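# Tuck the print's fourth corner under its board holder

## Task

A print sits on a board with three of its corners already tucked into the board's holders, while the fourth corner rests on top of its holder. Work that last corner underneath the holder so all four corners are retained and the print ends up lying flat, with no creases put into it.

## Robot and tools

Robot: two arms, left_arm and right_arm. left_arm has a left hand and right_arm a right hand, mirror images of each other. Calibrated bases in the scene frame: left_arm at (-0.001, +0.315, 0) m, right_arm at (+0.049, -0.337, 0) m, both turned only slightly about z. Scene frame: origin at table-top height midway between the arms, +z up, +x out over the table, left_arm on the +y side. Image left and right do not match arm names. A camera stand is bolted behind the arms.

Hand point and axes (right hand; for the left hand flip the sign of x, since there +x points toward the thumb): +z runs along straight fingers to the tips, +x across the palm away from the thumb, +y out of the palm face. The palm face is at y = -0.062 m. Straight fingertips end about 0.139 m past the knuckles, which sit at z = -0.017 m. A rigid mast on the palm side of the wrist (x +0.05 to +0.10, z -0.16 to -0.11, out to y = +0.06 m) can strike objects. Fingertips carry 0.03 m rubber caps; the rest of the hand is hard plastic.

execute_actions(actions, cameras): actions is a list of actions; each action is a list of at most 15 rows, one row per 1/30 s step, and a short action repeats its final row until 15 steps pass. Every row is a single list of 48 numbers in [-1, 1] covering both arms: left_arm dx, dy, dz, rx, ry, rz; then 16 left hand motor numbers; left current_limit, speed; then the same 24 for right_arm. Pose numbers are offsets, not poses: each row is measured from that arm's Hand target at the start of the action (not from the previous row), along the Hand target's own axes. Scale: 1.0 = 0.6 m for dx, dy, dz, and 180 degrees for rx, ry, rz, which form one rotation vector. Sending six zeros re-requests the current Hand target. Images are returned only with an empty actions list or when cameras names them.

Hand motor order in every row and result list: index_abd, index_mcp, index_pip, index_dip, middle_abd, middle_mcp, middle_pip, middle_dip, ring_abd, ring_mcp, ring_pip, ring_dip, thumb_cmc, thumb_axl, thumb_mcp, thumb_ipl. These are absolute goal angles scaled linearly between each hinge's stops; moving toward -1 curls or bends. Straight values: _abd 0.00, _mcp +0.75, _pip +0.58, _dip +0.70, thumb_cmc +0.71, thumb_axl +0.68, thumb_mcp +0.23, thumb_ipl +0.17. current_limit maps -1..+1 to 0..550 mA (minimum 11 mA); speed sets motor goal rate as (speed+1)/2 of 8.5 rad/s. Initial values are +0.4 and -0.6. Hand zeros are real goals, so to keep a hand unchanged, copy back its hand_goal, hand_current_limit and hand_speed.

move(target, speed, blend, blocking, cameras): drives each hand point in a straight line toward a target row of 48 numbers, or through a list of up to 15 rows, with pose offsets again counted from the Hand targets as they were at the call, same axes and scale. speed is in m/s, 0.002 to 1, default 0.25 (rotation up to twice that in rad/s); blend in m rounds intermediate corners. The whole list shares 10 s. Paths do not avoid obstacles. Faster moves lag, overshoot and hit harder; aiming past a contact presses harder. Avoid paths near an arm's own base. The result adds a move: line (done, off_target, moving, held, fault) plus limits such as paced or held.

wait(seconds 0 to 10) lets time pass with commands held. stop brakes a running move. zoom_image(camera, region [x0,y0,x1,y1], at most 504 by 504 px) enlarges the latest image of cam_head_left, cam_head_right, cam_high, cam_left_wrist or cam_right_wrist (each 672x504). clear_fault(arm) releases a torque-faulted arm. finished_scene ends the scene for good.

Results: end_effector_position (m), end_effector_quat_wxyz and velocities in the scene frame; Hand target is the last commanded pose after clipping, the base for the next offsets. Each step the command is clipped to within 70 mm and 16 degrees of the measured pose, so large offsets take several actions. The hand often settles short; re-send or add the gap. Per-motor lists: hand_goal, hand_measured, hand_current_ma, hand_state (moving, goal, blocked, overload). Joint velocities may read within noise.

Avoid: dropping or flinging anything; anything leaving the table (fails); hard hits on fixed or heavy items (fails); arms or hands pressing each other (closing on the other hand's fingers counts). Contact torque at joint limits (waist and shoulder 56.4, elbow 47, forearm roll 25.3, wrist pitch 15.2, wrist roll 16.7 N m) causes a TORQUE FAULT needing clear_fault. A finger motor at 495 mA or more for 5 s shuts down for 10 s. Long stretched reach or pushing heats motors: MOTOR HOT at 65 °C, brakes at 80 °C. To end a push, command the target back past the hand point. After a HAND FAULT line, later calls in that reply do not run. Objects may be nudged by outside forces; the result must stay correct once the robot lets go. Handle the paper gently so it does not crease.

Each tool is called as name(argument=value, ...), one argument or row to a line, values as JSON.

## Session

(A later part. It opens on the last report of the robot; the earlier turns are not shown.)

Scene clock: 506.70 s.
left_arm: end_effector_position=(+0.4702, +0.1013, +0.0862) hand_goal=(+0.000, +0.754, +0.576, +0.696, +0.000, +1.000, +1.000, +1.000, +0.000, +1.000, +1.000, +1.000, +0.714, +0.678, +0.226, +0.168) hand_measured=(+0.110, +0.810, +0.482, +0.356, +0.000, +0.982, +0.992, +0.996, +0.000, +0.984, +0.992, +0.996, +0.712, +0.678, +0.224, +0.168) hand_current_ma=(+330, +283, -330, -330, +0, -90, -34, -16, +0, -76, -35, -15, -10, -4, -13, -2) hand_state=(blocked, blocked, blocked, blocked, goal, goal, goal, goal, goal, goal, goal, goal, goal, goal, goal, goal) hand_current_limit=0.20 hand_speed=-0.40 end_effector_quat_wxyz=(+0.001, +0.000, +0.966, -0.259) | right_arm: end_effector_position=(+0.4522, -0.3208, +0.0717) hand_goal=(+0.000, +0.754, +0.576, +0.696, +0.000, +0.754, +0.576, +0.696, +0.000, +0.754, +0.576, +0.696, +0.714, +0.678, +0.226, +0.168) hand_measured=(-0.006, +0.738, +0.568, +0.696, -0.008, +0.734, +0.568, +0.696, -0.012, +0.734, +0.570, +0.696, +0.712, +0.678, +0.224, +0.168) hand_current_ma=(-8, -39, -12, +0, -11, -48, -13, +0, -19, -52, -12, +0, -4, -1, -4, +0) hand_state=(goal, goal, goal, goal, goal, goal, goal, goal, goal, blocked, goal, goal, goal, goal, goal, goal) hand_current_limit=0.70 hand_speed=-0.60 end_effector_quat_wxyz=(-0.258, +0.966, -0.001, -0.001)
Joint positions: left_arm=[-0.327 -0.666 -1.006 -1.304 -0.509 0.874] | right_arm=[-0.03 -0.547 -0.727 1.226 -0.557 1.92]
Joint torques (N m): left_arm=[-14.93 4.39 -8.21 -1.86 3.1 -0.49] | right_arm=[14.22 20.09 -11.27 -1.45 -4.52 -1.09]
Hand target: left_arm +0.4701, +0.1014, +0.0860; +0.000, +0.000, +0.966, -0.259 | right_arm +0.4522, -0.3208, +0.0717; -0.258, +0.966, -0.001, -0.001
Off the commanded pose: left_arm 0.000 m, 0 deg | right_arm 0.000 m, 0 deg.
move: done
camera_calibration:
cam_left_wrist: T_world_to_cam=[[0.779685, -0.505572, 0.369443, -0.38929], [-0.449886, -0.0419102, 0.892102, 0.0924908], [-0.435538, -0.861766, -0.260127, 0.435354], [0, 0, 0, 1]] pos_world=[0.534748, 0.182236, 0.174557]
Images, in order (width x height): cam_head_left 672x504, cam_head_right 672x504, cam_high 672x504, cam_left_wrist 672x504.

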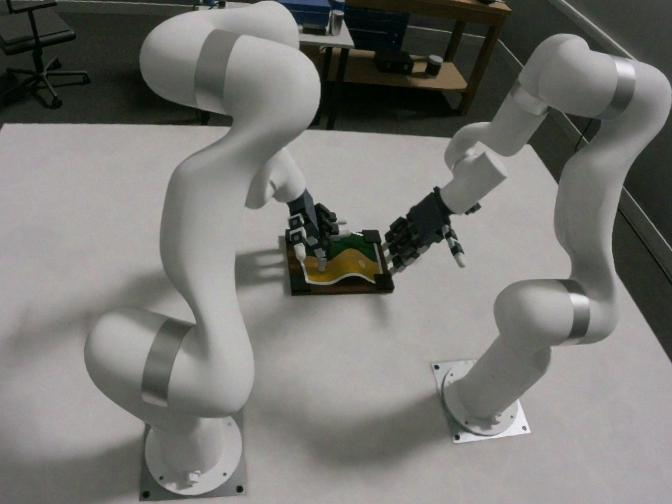

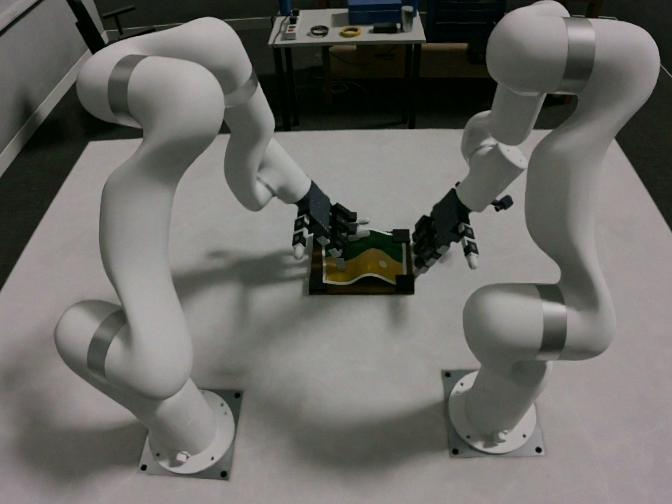

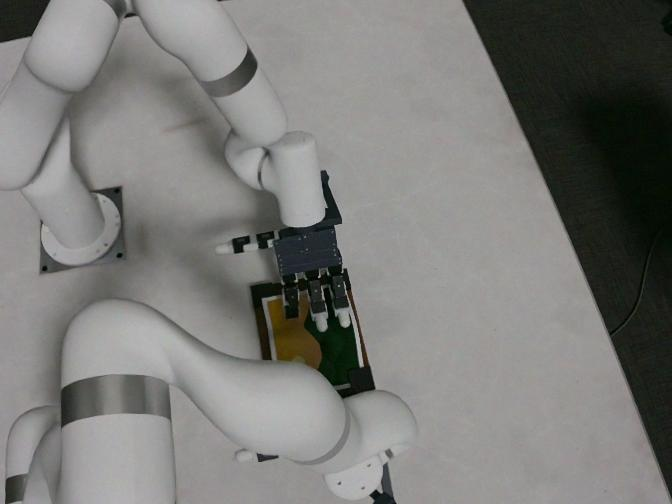

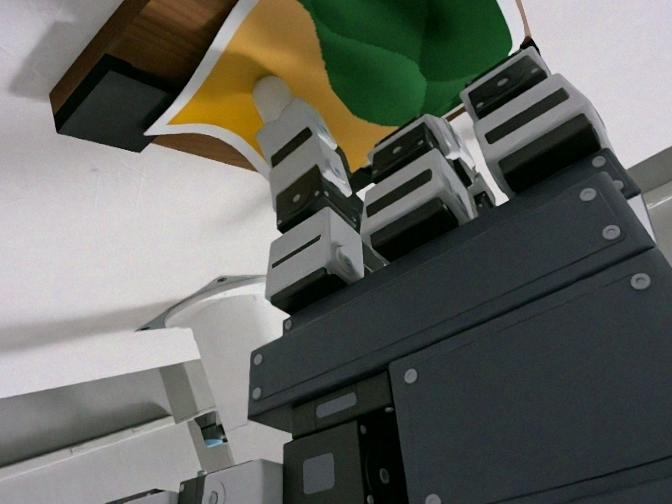

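move(
  target=[
    [0, -0.0167, -0.0289, 0,0,0, 0,0.754,0.796,0.696, 0,0.754,0.796,0.696, 0,1,1,1, 0.714,0.678,0.226,0.168, 0.2,-0.4, 0,0,0,0,0,0, 0,0.754,0.576,0.696,0,0.754,0.576,0.696,0,0.754,0.576,0.696,0.714,0.678,0.226,0.168,0.7,-0.6],
    [0.0367, 0.0529, -0.0671, 0,0,0, 0,0.754,0.796,0.696, 0,0.754,0.796,0.696, 0,1,1,1, 0.714,0.678,0.226,0.168, 0.2,-0.4, 0,0,0,0,0,0, 0,0.754,0.576,0.696,0,0.754,0.576,0.696,0,0.754,0.576,0.696,0.714,0.678,0.226,0.168,0.7,-0.6],
  ],
  speed=0.06,
  cameras=["all"],
)

zoom_image(
  camera="cam_left_wrist",
  region=[50, 0, 400, 220],
)

zoom_image(
  camera="cam_head_right",
  region=[290, 210, 430, 310],
)

zoom_image(
  camera="cam_high",
  region=[230, 250, 390, 410],
)

Scene clock: 552.57 s.
left_arm: end_effector_position=(+0.4480, +0.1490, +0.1050) hand_goal=(+0.000, +0.754, +0.796, +0.696, +0.000, +0.754, +0.796, +0.696, +0.000, +1.000, +1.000, +1.000, +0.714, +0.678, +0.226, +0.168) hand_measured=(+0.002, +0.750, +0.790, +0.694, +0.000, +0.750, +0.796, +0.698, +0.000, +0.984, +0.992, +0.996, +0.712, +0.678, +0.224, +0.168) hand_current_ma=(+11, -19, -30, -13, +0, -21, +3, +12, +0, -76, -35, -15, -10, -4, -13, -2) hand_state=(goal, goal, goal, goal, goal, goal, goal, goal, goal, goal, goal, goal, goal, goal, goal, goal) hand_current_limit=0.20 hand_speed=-0.40 end_effector_quat_wxyz=(+0.000, +0.000, +0.966, -0.259) | right_arm: end_effector_position=(+0.4522, -0.3208, +0.0717) hand_goal=(+0.000, +0.754, +0.576, +0.696, +0.000, +0.754, +0.576, +0.696, +0.000, +0.754, +0.576, +0.696, +0.714, +0.678, +0.226, +0.168) hand_measured=(-0.006, +0.738, +0.568, +0.696, -0.008, +0.734, +0.568, +0.696, -0.012, +0.734, +0.570, +0.694, +0.712, +0.678, +0.224, +0.168) hand_current_ma=(-8, -38, -12, +0, -11, -48, -13, +0, -19, -52, -12, -1, -4, -1, -4, +0) hand_state=(goal, goal, goal, goal, goal, goal, goal, goal, goal, blocked, goal, goal, goal, goal, goal, goal) hand_current_limit=0.70 hand_speed=-0.60 end_effector_quat_wxyz=(-0.258, +0.966, -0.001, -0.001)
Joint positions: left_arm=[-0.251 -0.568 -0.896 -1.264 -0.53 0.91] | right_arm=[-0.03 -0.547 -0.727 1.226 -0.557 1.92]
Joint torques (N m): left_arm=[12.19 42.12 -6.13 -1.91 -2.21 0.91] | right_arm=[13.28 21.01 -11.92 -1.66 0.3 -1.03]
Hand target: left_arm +0.4480, +0.1490, +0.1050; +0.000, +0.000, +0.966, -0.259 | right_arm +0.4522, -0.3208, +0.0717; -0.258, +0.966, -0.001, -0.001
Off the commanded pose: left_arm 0.000 m, 0 deg | right_arm 0.000 m, 0 deg.
move: done
camera_calibration:
cam_left_wrist: T_world_to_cam=[[0.779827, -0.505595, 0.369112, -0.354942], [-0.449549, -0.0419773, 0.892269, 0.0675818], [-0.435632, -0.861749, -0.260025, 0.471664], [0, 0, 0, 1]] pos_world=[0.512647, 0.229836, 0.193357]
cam_right_wrist: T_world_to_cam=[[-0.770901, -0.554398, -0.313614, 0.220857], [-0.446441, 0.119108, 0.88685, 0.131507], [-0.454314, 0.823684, -0.339327, 0.622347], [0, 0, 0, 1]] pos_world=[0.51171, -0.405838, 0.163816]

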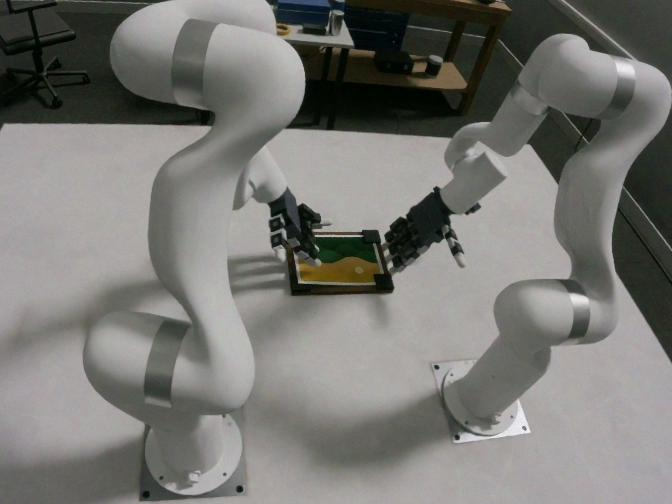

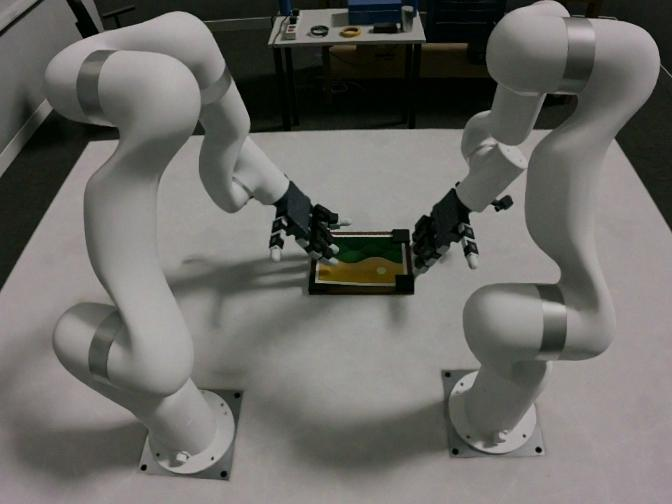

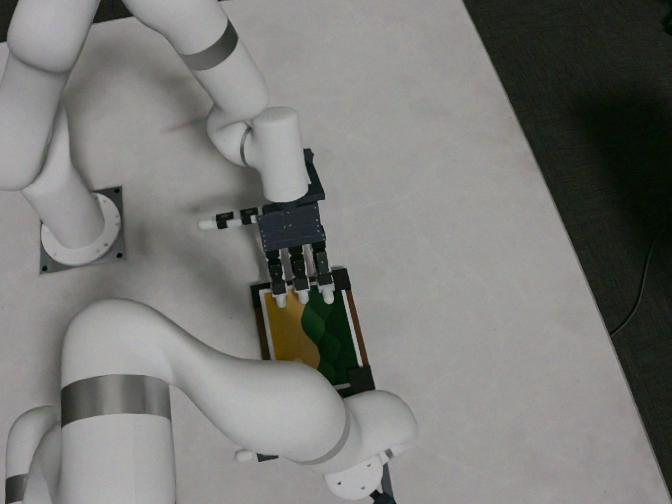

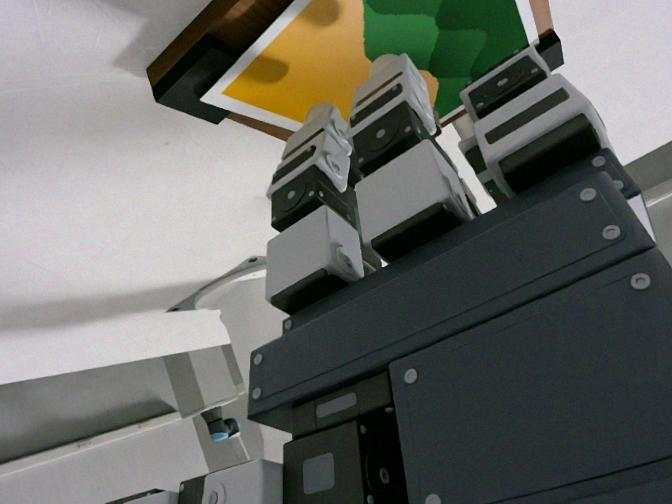

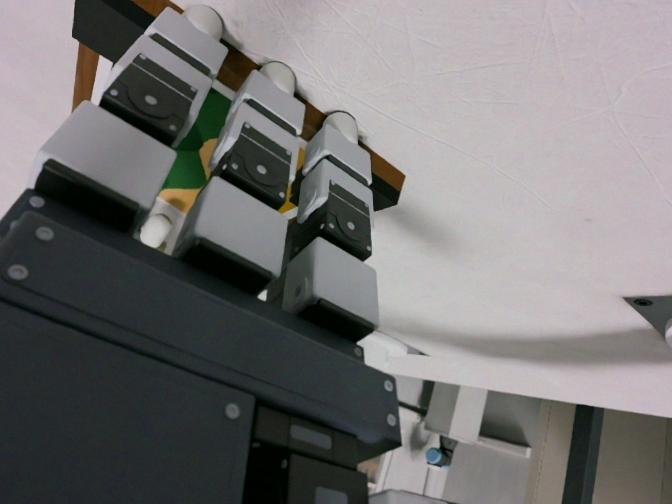

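Scaled by 1.440 from the camera's 672x504 image, which has a finer 960x720 frame.

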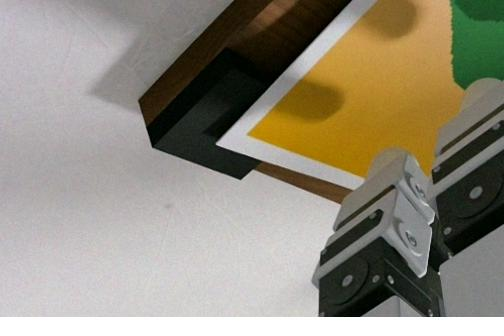

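Scaled by 3.600 from the camera's 672x504 image, which has a finer 960x720 frame.

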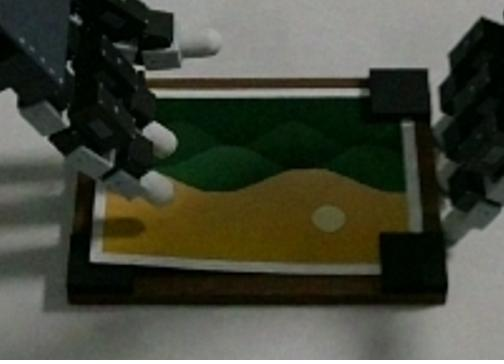

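Scaled by 3.150 from the camera's 672x504 image, which has a finer 960x720 frame.

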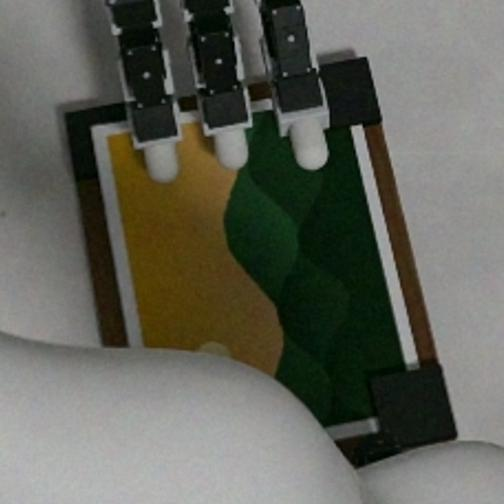

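move(
  target=[
    [0, 0.0292, 0.0505, 0,0,0, 0,0.754,0.796,0.696, 0,0.754,0.796,0.696, 0,1,1,1, 0.714,0.678,0.226,0.168, 0.4,-0.4, 0,0,0,0,0,0, 0,0.754,0.576,0.696,0,0.754,0.576,0.696,0,0.754,0.576,0.696,0.714,0.678,0.226,0.168,0.7,-0.6],
    [0, 0.0003, 0.0672, 0,0,0, 0,0.754,0.796,0.696, 0,0.754,0.796,0.696, 0,1,1,1, 0.714,0.678,0.226,0.168, 0.4,-0.4, 0,0,0,0,0,0, 0,0.754,0.576,0.696,0,0.754,0.576,0.696,0,0.754,0.576,0.696,0.714,0.678,0.226,0.168,0.7,-0.6],
  ],
  speed=0.04,
  cameras=["cam_left_wrist","cam_head_right","cam_head_left","cam_high"],
)

zoom_image(
  camera="cam_left_wrist",
  region=[50, 0, 400, 220],
)

zoom_image(
  camera="cam_head_right",
  region=[290, 210, 430, 310],
)

zoom_image(
  camera="cam_high",
  region=[230, 250, 390, 410],
)

Scene clock: 578.90 s.
left_arm: end_effector_position=(+0.4481, +0.1290, +0.0700) hand_goal=(+0.000, +0.754, +0.796, +0.696, +0.000, +0.754, +0.796, +0.696, +0.000, +1.000, +1.000, +1.000, +0.714, +0.678, +0.226, +0.168) hand_measured=(+0.004, +0.768, +0.814, +0.702, +0.000, +0.768, +0.812, +0.702, +0.000, +0.984, +0.992, +0.996, +0.712, +0.678, +0.224, +0.168) hand_current_ma=(+17, +67, +82, +23, +4, +66, +79, +28, +0, -75, -35, -15, -10, -4, -13, -2) hand_state=(goal, goal, goal, goal, goal, goal, goal, goal, goal, goal, goal, goal, goal, goal, goal, goal) hand_current_limit=0.40 hand_speed=-0.40 end_effector_quat_wxyz=(+0.000, +0.000, +0.966, -0.259) | right_arm: end_effector_position=(+0.4522, -0.3208, +0.0717) hand_goal=(+0.000, +0.754, +0.576, +0.696, +0.000, +0.754, +0.576, +0.696, +0.000, +0.754, +0.576, +0.696, +0.714, +0.678, +0.226, +0.168) hand_measured=(-0.006, +0.738, +0.568, +0.696, -0.008, +0.734, +0.568, +0.696, -0.012, +0.734, +0.570, +0.694, +0.712, +0.678, +0.224, +0.168) hand_current_ma=(-8, -38, -12, +0, -11, -48, -13, +0, -19, -52, -12, -1, -4, -1, -4, +0) hand_state=(goal, goal, goal, goal, goal, goal, goal, goal, goal, blocked, goal, goal, goal, goal, goal, goal) hand_current_limit=0.70 hand_speed=-0.60 end_effector_quat_wxyz=(-0.258, +0.966, -0.001, -0.001)
Joint positions: left_arm=[-0.29 -0.653 -0.922 -1.398 -0.505 1.021] | right_arm=[-0.03 -0.547 -0.727 1.226 -0.557 1.92]
Joint torques (N m): left_arm=[-12.12 13.54 -11.44 -2.16 1.48 -0.84] | right_arm=[12.55 21.22 -11.33 -1.43 -1.57 -0.93]
Hand target: left_arm +0.4481, +0.1290, +0.0700; +0.000, +0.000, +0.966, -0.259 | right_arm +0.4522, -0.3208, +0.0717; -0.258, +0.966, -0.001, -0.001
Off the commanded pose: left_arm 0.000 m, 0 deg | right_arm 0.000 m, 0 deg.
move: done
camera_calibration:
cam_left_wrist: T_world_to_cam=[[0.779827, -0.505595, 0.369112, -0.352085], [-0.449549, -0.0419773, 0.892269, 0.0979758], [-0.435632, -0.861749, -0.260025, 0.445414], [0, 0, 0, 1]] pos_world=[0.512647, 0.209936, 0.158357]
Images, in order (width x height): cam_head_left 672x504, cam_head_right 672x504, cam_high 672x504, cam_left_wrist 672x504.

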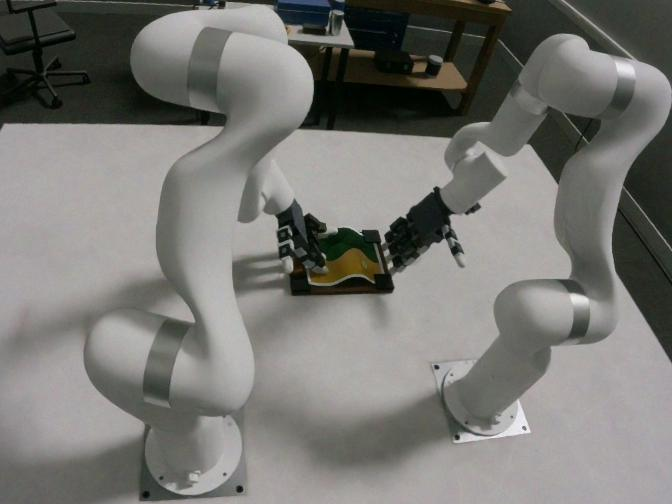

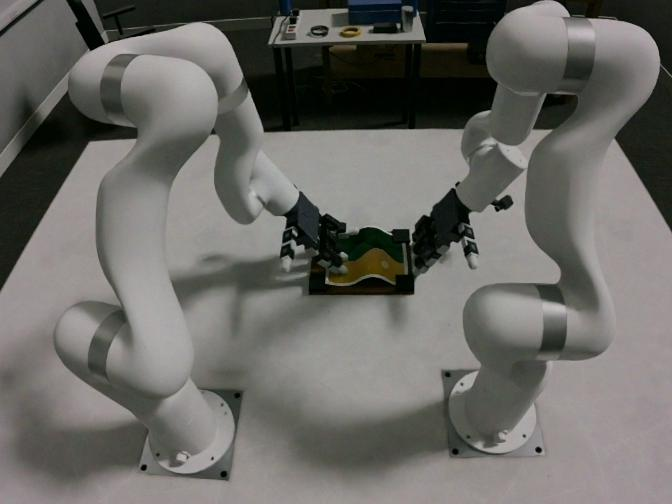

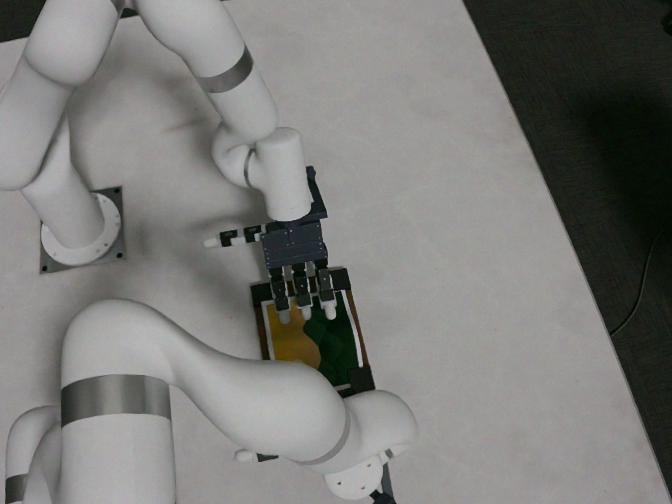

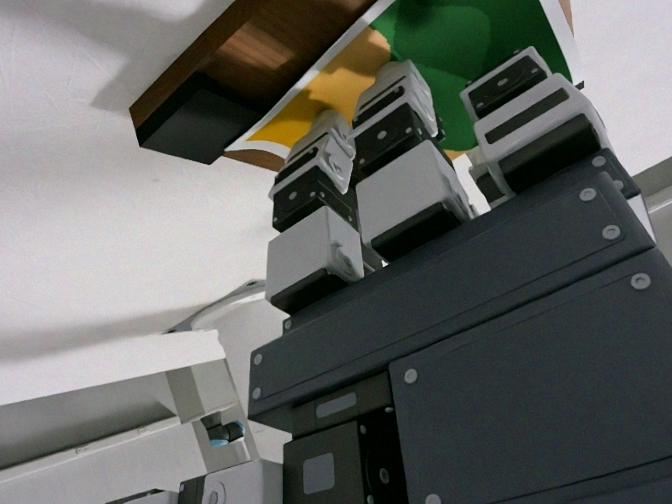

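Scaled by 1.440 from the camera's 672x504 image, which has a finer 960x720 frame.

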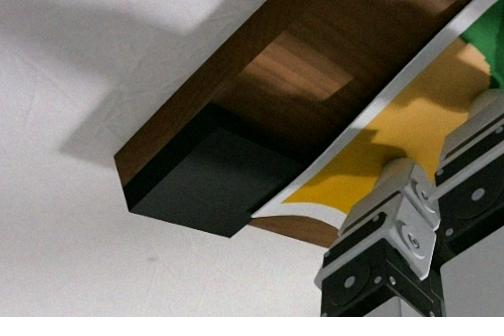

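Scaled by 3.600 from the camera's 672x504 image, which has a finer 960x720 frame.

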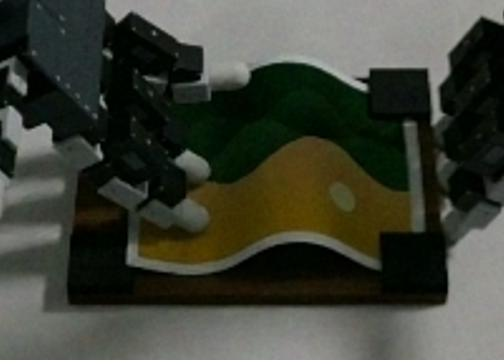

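Scaled by 3.150 from the camera's 672x504 image, which has a finer 960x720 frame.

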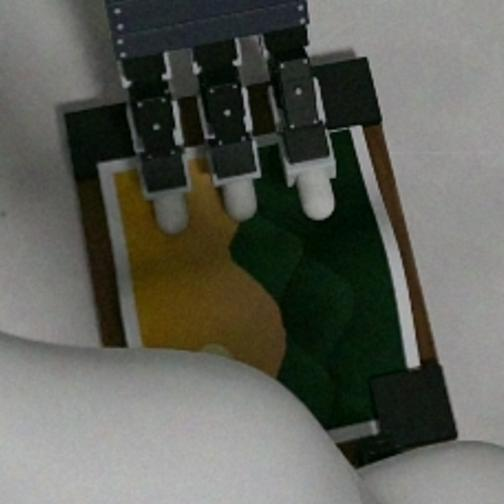

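move(
  target=[0, -0.0173, 0.01, 0,0,0, 0,0.754,0.796,0.696, 0,1,1,1, 0,1,1,1, 0.714,0.678,0.226,0.168, 0.4,-0.4, 0,0,0,0,0,0, 0,0.754,0.576,0.696,0,0.754,0.576,0.696,0,0.754,0.576,0.696,0.714,0.678,0.226,0.168,0.7,-0.6],
  speed=0.03,
  cameras=["cam_left_wrist","cam_head_right","cam_head_left","cam_high"],
)

zoom_image(
  camera="cam_left_wrist",
  region=[50, 0, 400, 220],
)

zoom_image(
  camera="cam_head_right",
  region=[290, 210, 430, 310],
)

zoom_image(
  camera="cam_high",
  region=[230, 250, 390, 410],
)

Scene clock: 593.97 s.
left_arm: end_effector_position=(+0.4481, +0.1170, +0.0700) hand_goal=(+0.000, +0.754, +0.796, +0.696, +0.000, +1.000, +1.000, +1.000, +0.000, +1.000, +1.000, +1.000, +0.714, +0.678, +0.226, +0.168) hand_measured=(+0.004, +0.768, +0.814, +0.702, +0.000, +0.980, +0.992, +0.996, +0.000, +0.984, +0.992, +0.996, +0.712, +0.678, +0.224, +0.168) hand_current_ma=(+12, +71, +83, +25, +4, -96, -34, -17, +0, -75, -35, -15, -10, -4, -13, -2) hand_state=(goal, goal, goal, goal, goal, goal, goal, goal, goal, goal, goal, goal, goal, goal, goal, goal) hand_current_limit=0.40 hand_speed=-0.40 end_effector_quat_wxyz=(+0.000, +0.000, +0.966, -0.259) | right_arm: end_effector_position=(+0.4522, -0.3208, +0.0717) hand_goal=(+0.000, +0.754, +0.576, +0.696, +0.000, +0.754, +0.576, +0.696, +0.000, +0.754, +0.576, +0.696, +0.714, +0.678, +0.226, +0.168) hand_measured=(-0.006, +0.738, +0.568, +0.696, -0.008, +0.734, +0.568, +0.696, -0.012, +0.734, +0.570, +0.694, +0.712, +0.678, +0.224, +0.168) hand_current_ma=(-8, -38, -12, +0, -11, -48, -13, +0, -19, -52, -12, -1, -4, -1, -4, +0) hand_state=(goal, goal, goal, goal, goal, goal, goal, goal, goal, blocked, goal, goal, goal, goal, goal, goal) hand_current_limit=0.70 hand_speed=-0.60 end_effector_quat_wxyz=(-0.258, +0.966, -0.001, -0.001)
Joint positions: left_arm=[-0.313 -0.659 -0.933 -1.408 -0.5 1.008] | right_arm=[-0.03 -0.547 -0.727 1.226 -0.557 1.92]
Joint torques (N m): left_arm=[-11.76 16.11 -12.12 -2.32 1.45 -0.97] | right_arm=[12.68 22.02 -11.2 -1.57 -3.09 -0.96]
Hand target: left_arm +0.4481, +0.1170, +0.0700; +0.000, +0.000, +0.966, -0.259 | right_arm +0.4522, -0.3208, +0.0717; -0.258, +0.966, -0.001, -0.001
Off the commanded pose: left_arm 0.000 m, 0 deg | right_arm 0.000 m, 0 deg.
move: done
camera_calibration:
cam_left_wrist: T_world_to_cam=[[0.779827, -0.505595, 0.369112, -0.358152], [-0.449549, -0.0419773, 0.892269, 0.0974721], [-0.435632, -0.861749, -0.260025, 0.435073], [0, 0, 0, 1]] pos_world=[0.512647, 0.197936, 0.158357]
Images, in order (width x height): cam_head_left 672x504, cam_head_right 672x504, cam_high 672x504, cam_left_wrist 672x504.

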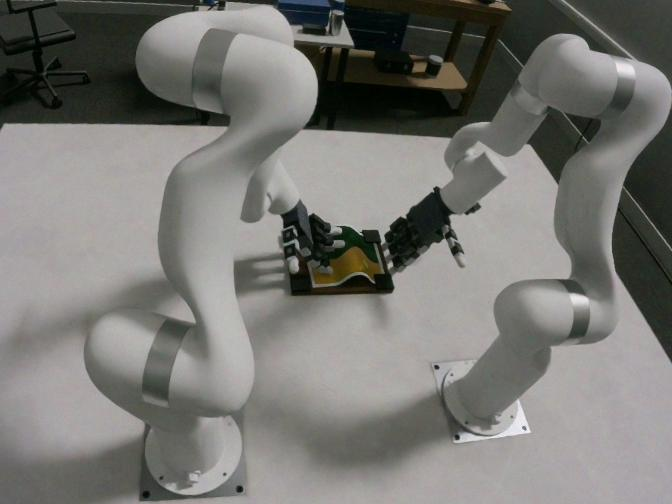

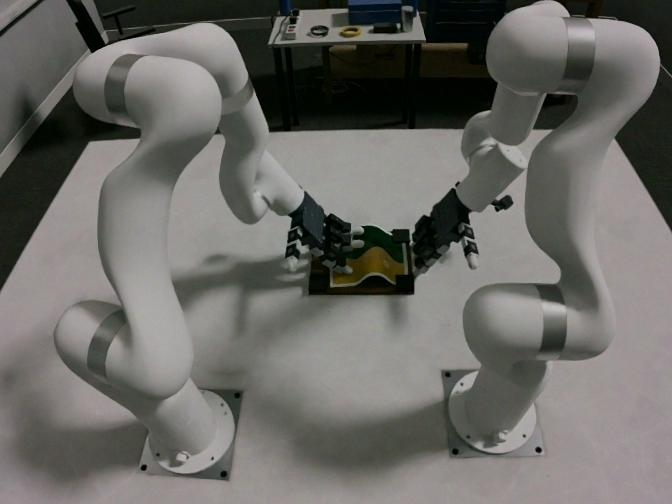

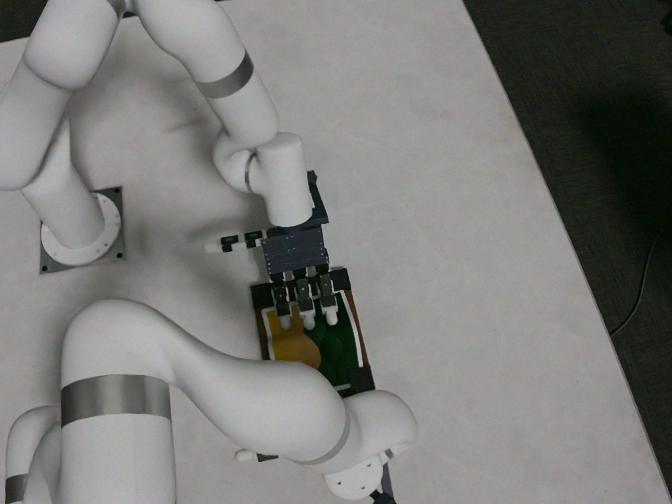

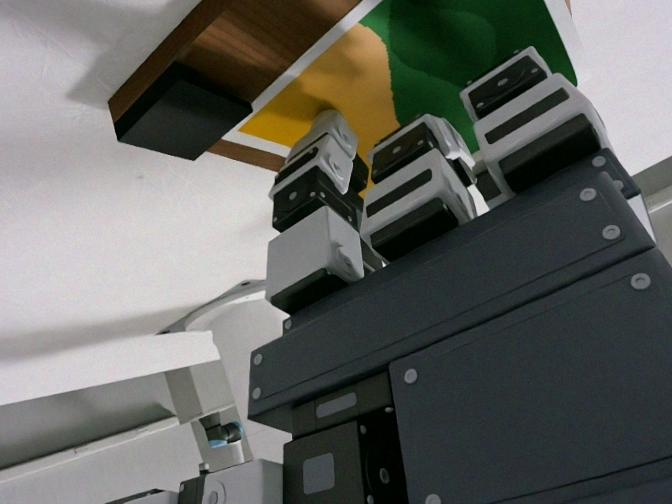

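Scaled by 1.440 from the camera's 672x504 image, which has a finer 960x720 frame.

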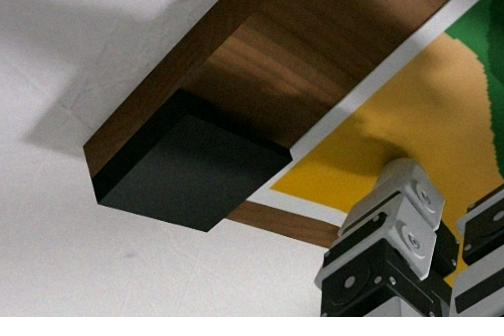

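Scaled by 3.600 from the camera's 672x504 image, which has a finer 960x720 frame.

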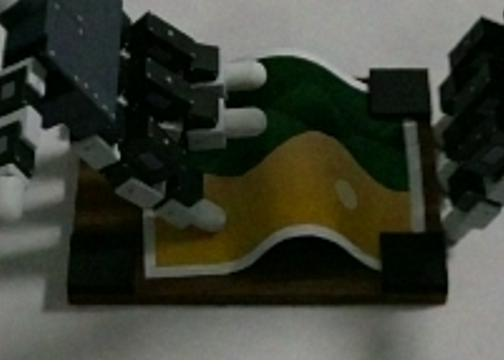

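Scaled by 3.150 from the camera's 672x504 image, which has a finer 960x720 frame.

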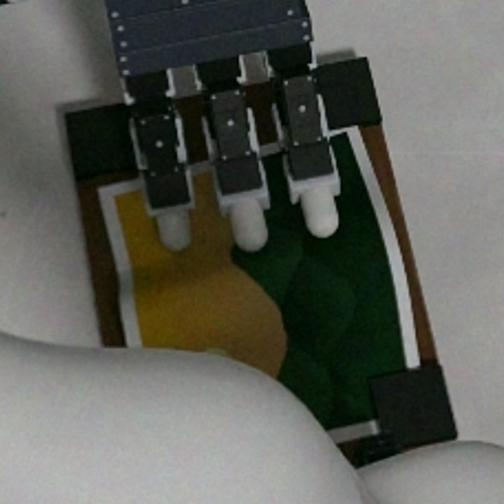

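zoom_image(
  camera="cam_high",
  region=[310, 255, 370, 315],
)

zoom_image(
  camera="cam_left_wrist",
  region=[500, 0, 672, 150],
)

zoom_image(
  camera="cam_head_left",
  region=[270, 210, 410, 310],
)

Scaled by 8.400 from the camera's 672x504 image, which has a finer 960x720 frame.

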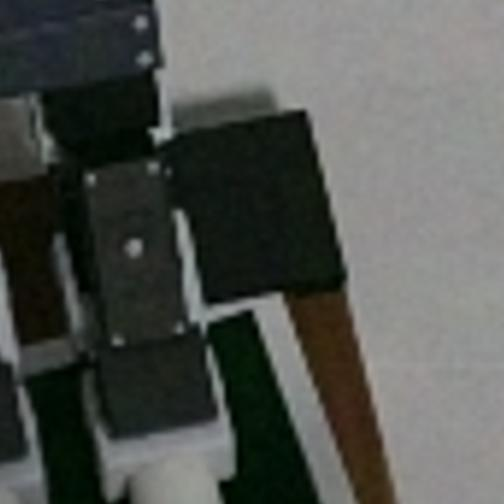

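Scaled by 2.930 from the camera's 672x504 image, which has a finer 960x720 frame.

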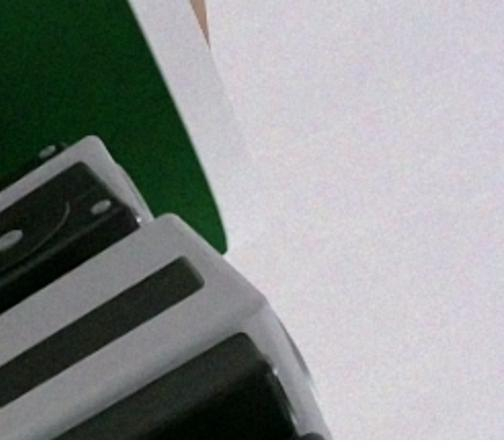

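Scaled by 3.600 from the camera's 672x504 image, which has a finer 960x720 frame.

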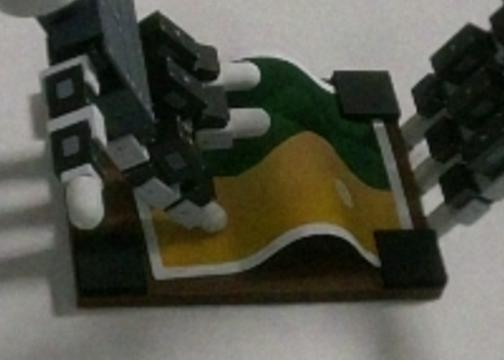

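move(
  target=[0, 0, 0, 0,0,0, 0,0.754,0.796,0.696, 0,0.754,0.796,0.696, -0.3,0.754,0.796,0.696, 0.714,0.678,0.226,0.168, 0.4,-0.8, 0,0,0,0,0,0, 0,0.754,0.576,0.696,0,0.754,0.576,0.696,0,0.754,0.576,0.696,0.714,0.678,0.226,0.168,0.7,-0.6],
  speed=0.03,
  cameras=["cam_left_wrist","cam_head_right","cam_head_left","cam_high"],
)

zoom_image(
  camera="cam_high",
  region=[240, 255, 370, 385],
)

zoom_image(
  camera="cam_head_right",
  region=[290, 210, 430, 310],
)

Scene clock: 625.73 s.
left_arm: end_effector_position=(+0.4481, +0.1170, +0.0700) hand_goal=(+0.000, +0.754, +0.796, +0.696, +0.000, +0.754, +0.796, +0.696, -0.300, +0.754, +0.796, +0.696, +0.714, +0.678, +0.226, +0.168) hand_measured=(+0.004, +0.768, +0.814, +0.702, +0.000, +0.774, +0.810, +0.722, -0.290, +0.762, +0.806, +0.710, +0.712, +0.678, +0.224, +0.168) hand_current_ma=(+12, +71, +83, +25, +4, +98, +66, +122, +36, +34, +44, +64, -10, -4, -13, -2) hand_state=(goal, goal, goal, goal, goal, goal, goal, blocked, goal, goal, goal, goal, goal, goal, goal, goal) hand_current_limit=0.40 hand_speed=-0.80 end_effector_quat_wxyz=(+0.000, +0.000, +0.966, -0.259) | right_arm: end_effector_position=(+0.4522, -0.3208, +0.0717) hand_goal=(+0.000, +0.754, +0.576, +0.696, +0.000, +0.754, +0.576, +0.696, +0.000, +0.754, +0.576, +0.696, +0.714, +0.678, +0.226, +0.168) hand_measured=(-0.006, +0.738, +0.568, +0.696, -0.008, +0.734, +0.568, +0.696, -0.012, +0.734, +0.570, +0.694, +0.712, +0.678, +0.224, +0.168) hand_current_ma=(-8, -38, -12, +0, -11, -48, -13, +0, -19, -52, -12, -1, -4, -1, -4, +0) hand_state=(goal, goal, goal, goal, goal, goal, goal, goal, goal, blocked, goal, goal, goal, goal, goal, goal) hand_current_limit=0.70 hand_speed=-0.60 end_effector_quat_wxyz=(-0.258, +0.966, -0.001, -0.001)
Joint positions: left_arm=[-0.313 -0.659 -0.933 -1.408 -0.5 1.008] | right_arm=[-0.03 -0.547 -0.727 1.226 -0.557 1.92]
Joint torques (N m): left_arm=[-8.93 15.56 -11.65 -2.01 1.53 -0.86] | right_arm=[13.46 23.31 -11.2 -1.4 -3.08 -1.01]
Hand target: left_arm +0.4481, +0.1170, +0.0700; +0.000, +0.000, +0.966, -0.259 | right_arm +0.4522, -0.3208, +0.0717; -0.258, +0.966, -0.001, -0.001
Off the commanded pose: left_arm 0.000 m, 0 deg | right_arm 0.000 m, 0 deg.
move: done
camera_calibration:
cam_left_wrist: T_world_to_cam=[[0.779827, -0.505595, 0.369112, -0.35828], [-0.449549, -0.0419773, 0.892269, 0.0975129], [-0.435632, -0.861749, -0.260025, 0.43503], [0, 0, 0, 1]] pos_world=[0.512747, 0.197836, 0.158357]
Images, in order (width x height): cam_head_left 672x504, cam_head_right 672x504, cam_high 672x504, cam_left_wrist 672x504.

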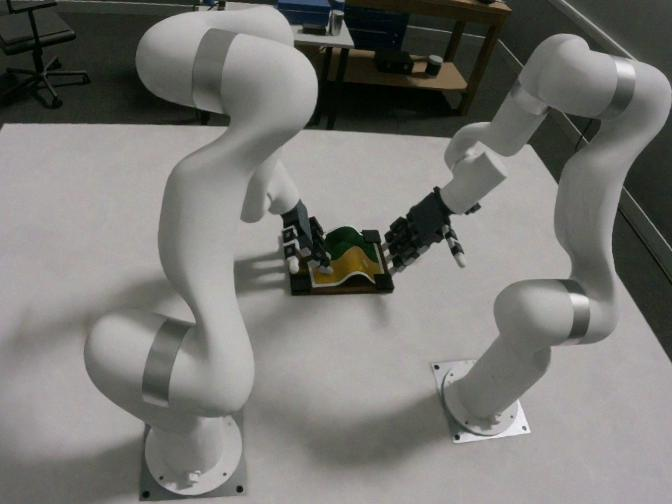

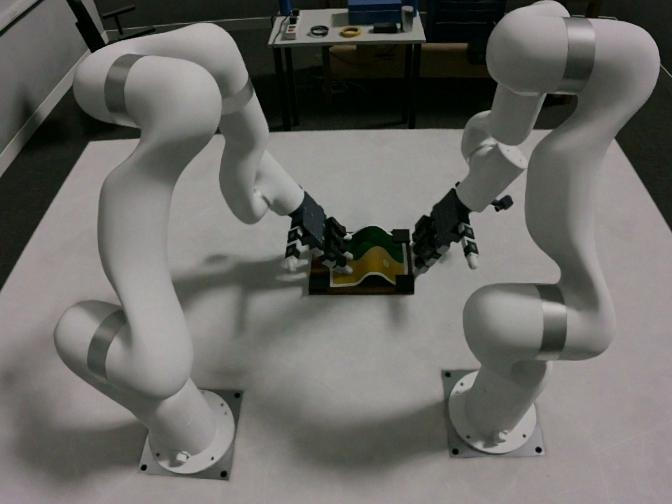

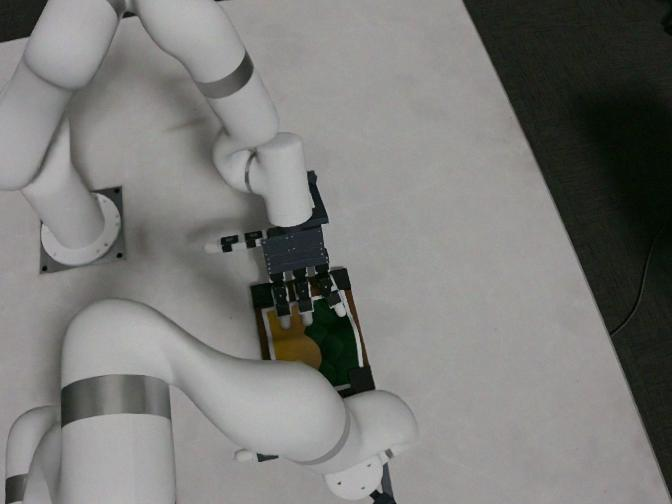

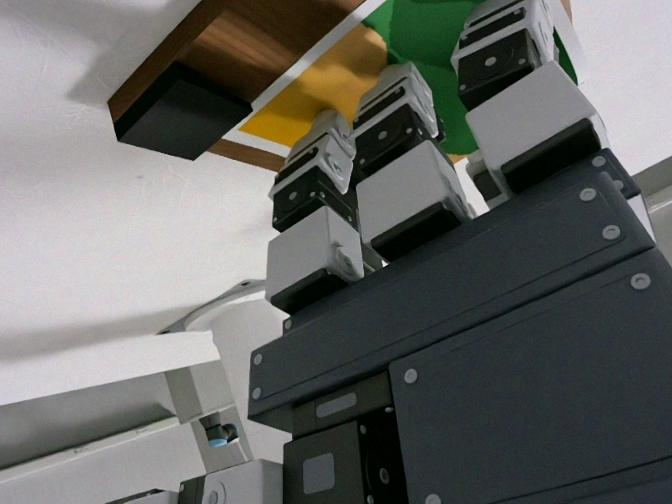

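Scaled by 3.877 from the camera's 672x504 image, which has a finer 960x720 frame.

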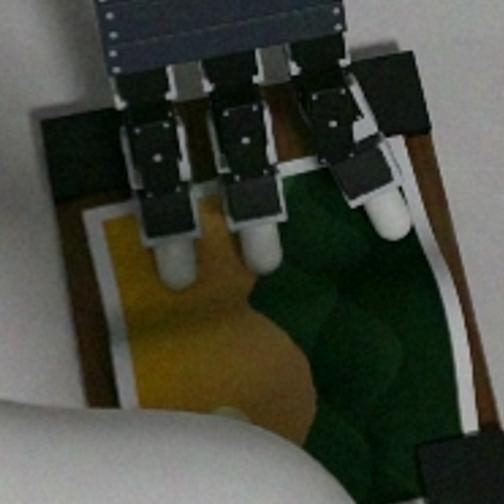

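Scaled by 3.600 from the camera's 672x504 image, which has a finer 960x720 frame.

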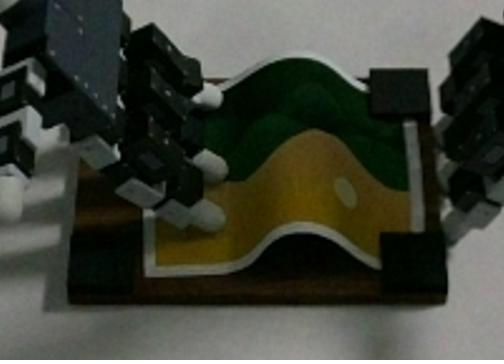

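move(
  target=[0, 0.01443, -0.00833, 0,0,0, 0,0.754,0.796,0.696, 0,0.754,0.796,0.696, -0.3,0.754,0.796,0.696, 0.714,0.678,0.226,0.168, 0.4,-0.8, 0,0,0,0,0,0, 0,0.754,0.576,0.696,0,0.754,0.576,0.696,0,0.754,0.576,0.696,0.714,0.678,0.226,0.168,0.7,-0.6],
  speed=0.02,
  cameras=["cam_left_wrist","cam_head_right","cam_head_left","cam_high"],
)

zoom_image(
  camera="cam_high",
  region=[240, 255, 370, 385],
)

zoom_image(
  camera="cam_head_right",
  region=[290, 210, 430, 310],
)

zoom_image(
  camera="cam_left_wrist",
  region=[50, 0, 400, 220],
)

Scene clock: 636.40 s.
left_arm: end_effector_position=(+0.4481, +0.1270, +0.0700) hand_goal=(+0.000, +0.754, +0.796, +0.696, +0.000, +0.754, +0.796, +0.696, -0.300, +0.754, +0.796, +0.696, +0.714, +0.678, +0.226, +0.168) hand_measured=(+0.006, +0.772, +0.814, +0.702, +0.002, +0.776, +0.812, +0.716, -0.292, +0.762, +0.806, +0.706, +0.712, +0.678, +0.224, +0.168) hand_current_ma=(+25, +84, +83, +31, +6, +112, +74, +92, +32, +34, +44, +47, -10, -4, -13, -2) hand_state=(goal, goal, goal, goal, goal, blocked, goal, goal, goal, goal, goal, goal, goal, goal, goal, goal) hand_current_limit=0.40 hand_speed=-0.80 end_effector_quat_wxyz=(+0.000, +0.000, +0.966, -0.259) | right_arm: end_effector_position=(+0.4522, -0.3208, +0.0717) hand_goal=(+0.000, +0.754, +0.576, +0.696, +0.000, +0.754, +0.576, +0.696, +0.000, +0.754, +0.576, +0.696, +0.714, +0.678, +0.226, +0.168) hand_measured=(-0.006, +0.738, +0.568, +0.696, -0.008, +0.734, +0.568, +0.696, -0.012, +0.734, +0.570, +0.694, +0.712, +0.678, +0.224, +0.168) hand_current_ma=(-8, -38, -12, +0, -11, -48, -13, +0, -19, -52, -12, -1, -4, -1, -4, +0) hand_state=(goal, goal, goal, goal, goal, goal, goal, goal, goal, blocked, goal, goal, goal, goal, goal, goal) hand_current_limit=0.70 hand_speed=-0.60 end_effector_quat_wxyz=(-0.258, +0.966, -0.001, -0.001)
Joint positions: left_arm=[-0.294 -0.654 -0.924 -1.4 -0.504 1.019] | right_arm=[-0.03 -0.547 -0.727 1.226 -0.557 1.92]
Joint torques (N m): left_arm=[11.94 42.34 -5.31 2.28 -1.77 0.83] | right_arm=[13.08 22.99 -11.48 -1.2 -3.09 -0.96]
Hand target: left_arm +0.4481, +0.1270, +0.0700; +0.000, +0.000, +0.966, -0.259 | right_arm +0.4522, -0.3208, +0.0717; -0.258, +0.966, -0.001, -0.001
Off the commanded pose: left_arm 0.000 m, 0 deg | right_arm 0.000 m, 0 deg.
move: done
camera_calibration:
cam_left_wrist: T_world_to_cam=[[0.779827, -0.505595, 0.369112, -0.35311], [-0.449549, -0.0419773, 0.892269, 0.0979769], [-0.435632, -0.861749, -0.260025, 0.443578], [0, 0, 0, 1]] pos_world=[0.512647, 0.207836, 0.158257]
Images, in order (width x height): cam_head_left 672x504, cam_head_right 672x504, cam_high 672x504, cam_left_wrist 672x504.

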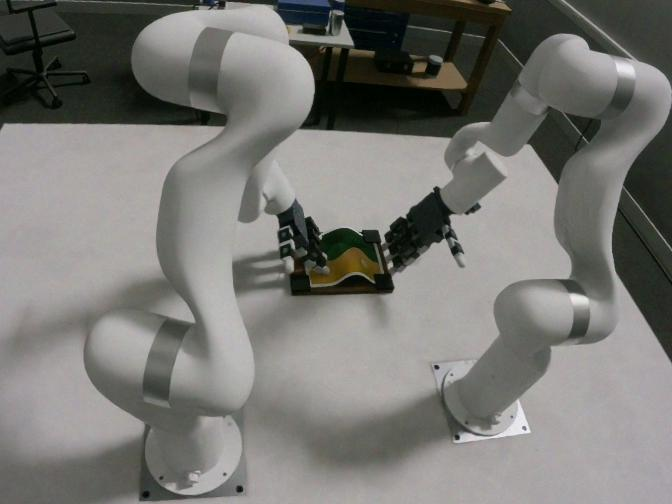

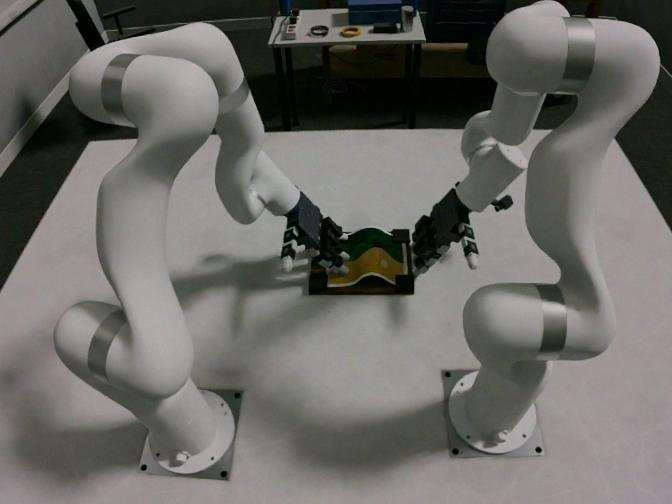

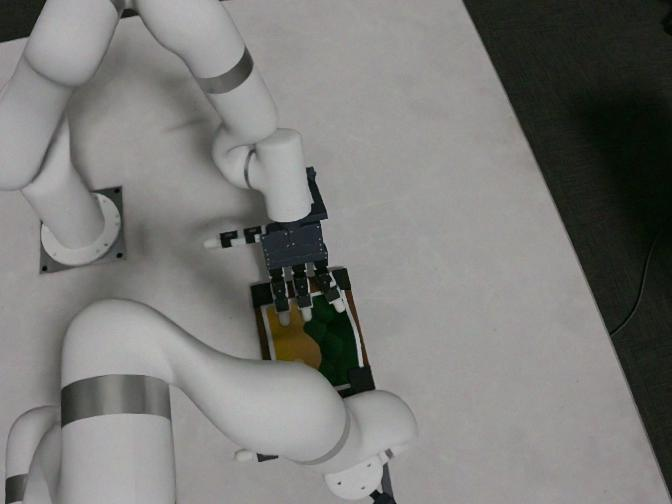

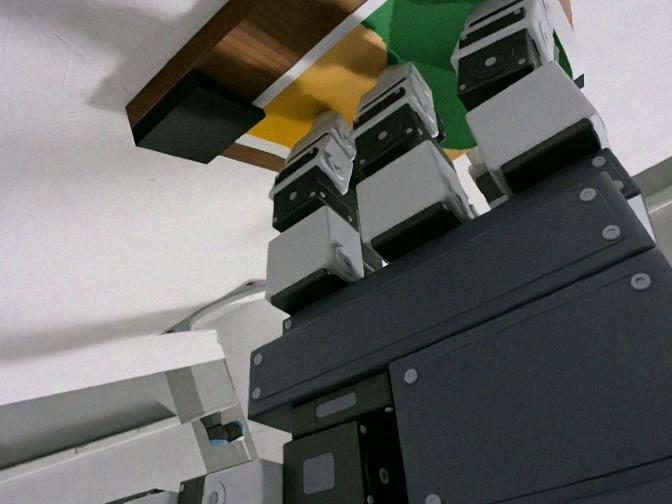

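Scaled by 3.877 from the camera's 672x504 image, which has a finer 960x720 frame.

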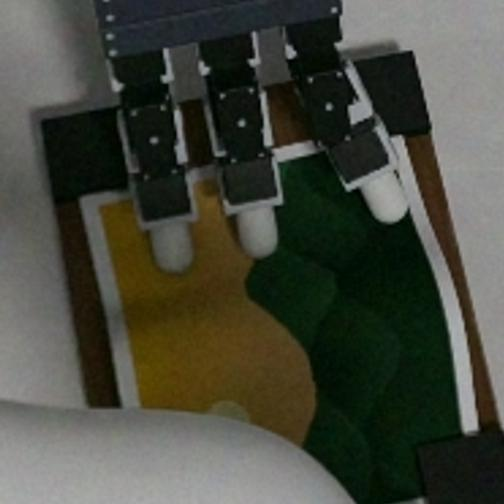

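Scaled by 3.600 from the camera's 672x504 image, which has a finer 960x720 frame.

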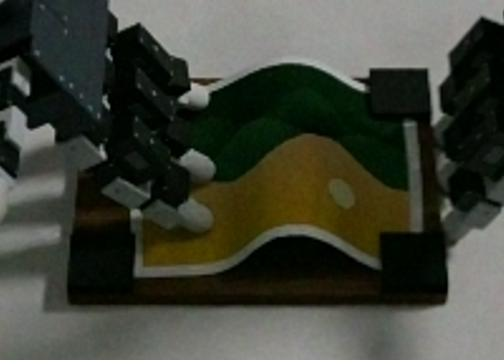

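Scaled by 1.440 from the camera's 672x504 image, which has a finer 960x720 frame.

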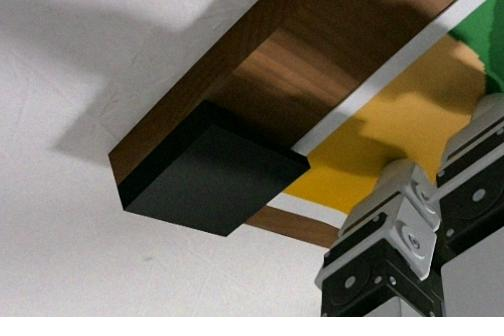

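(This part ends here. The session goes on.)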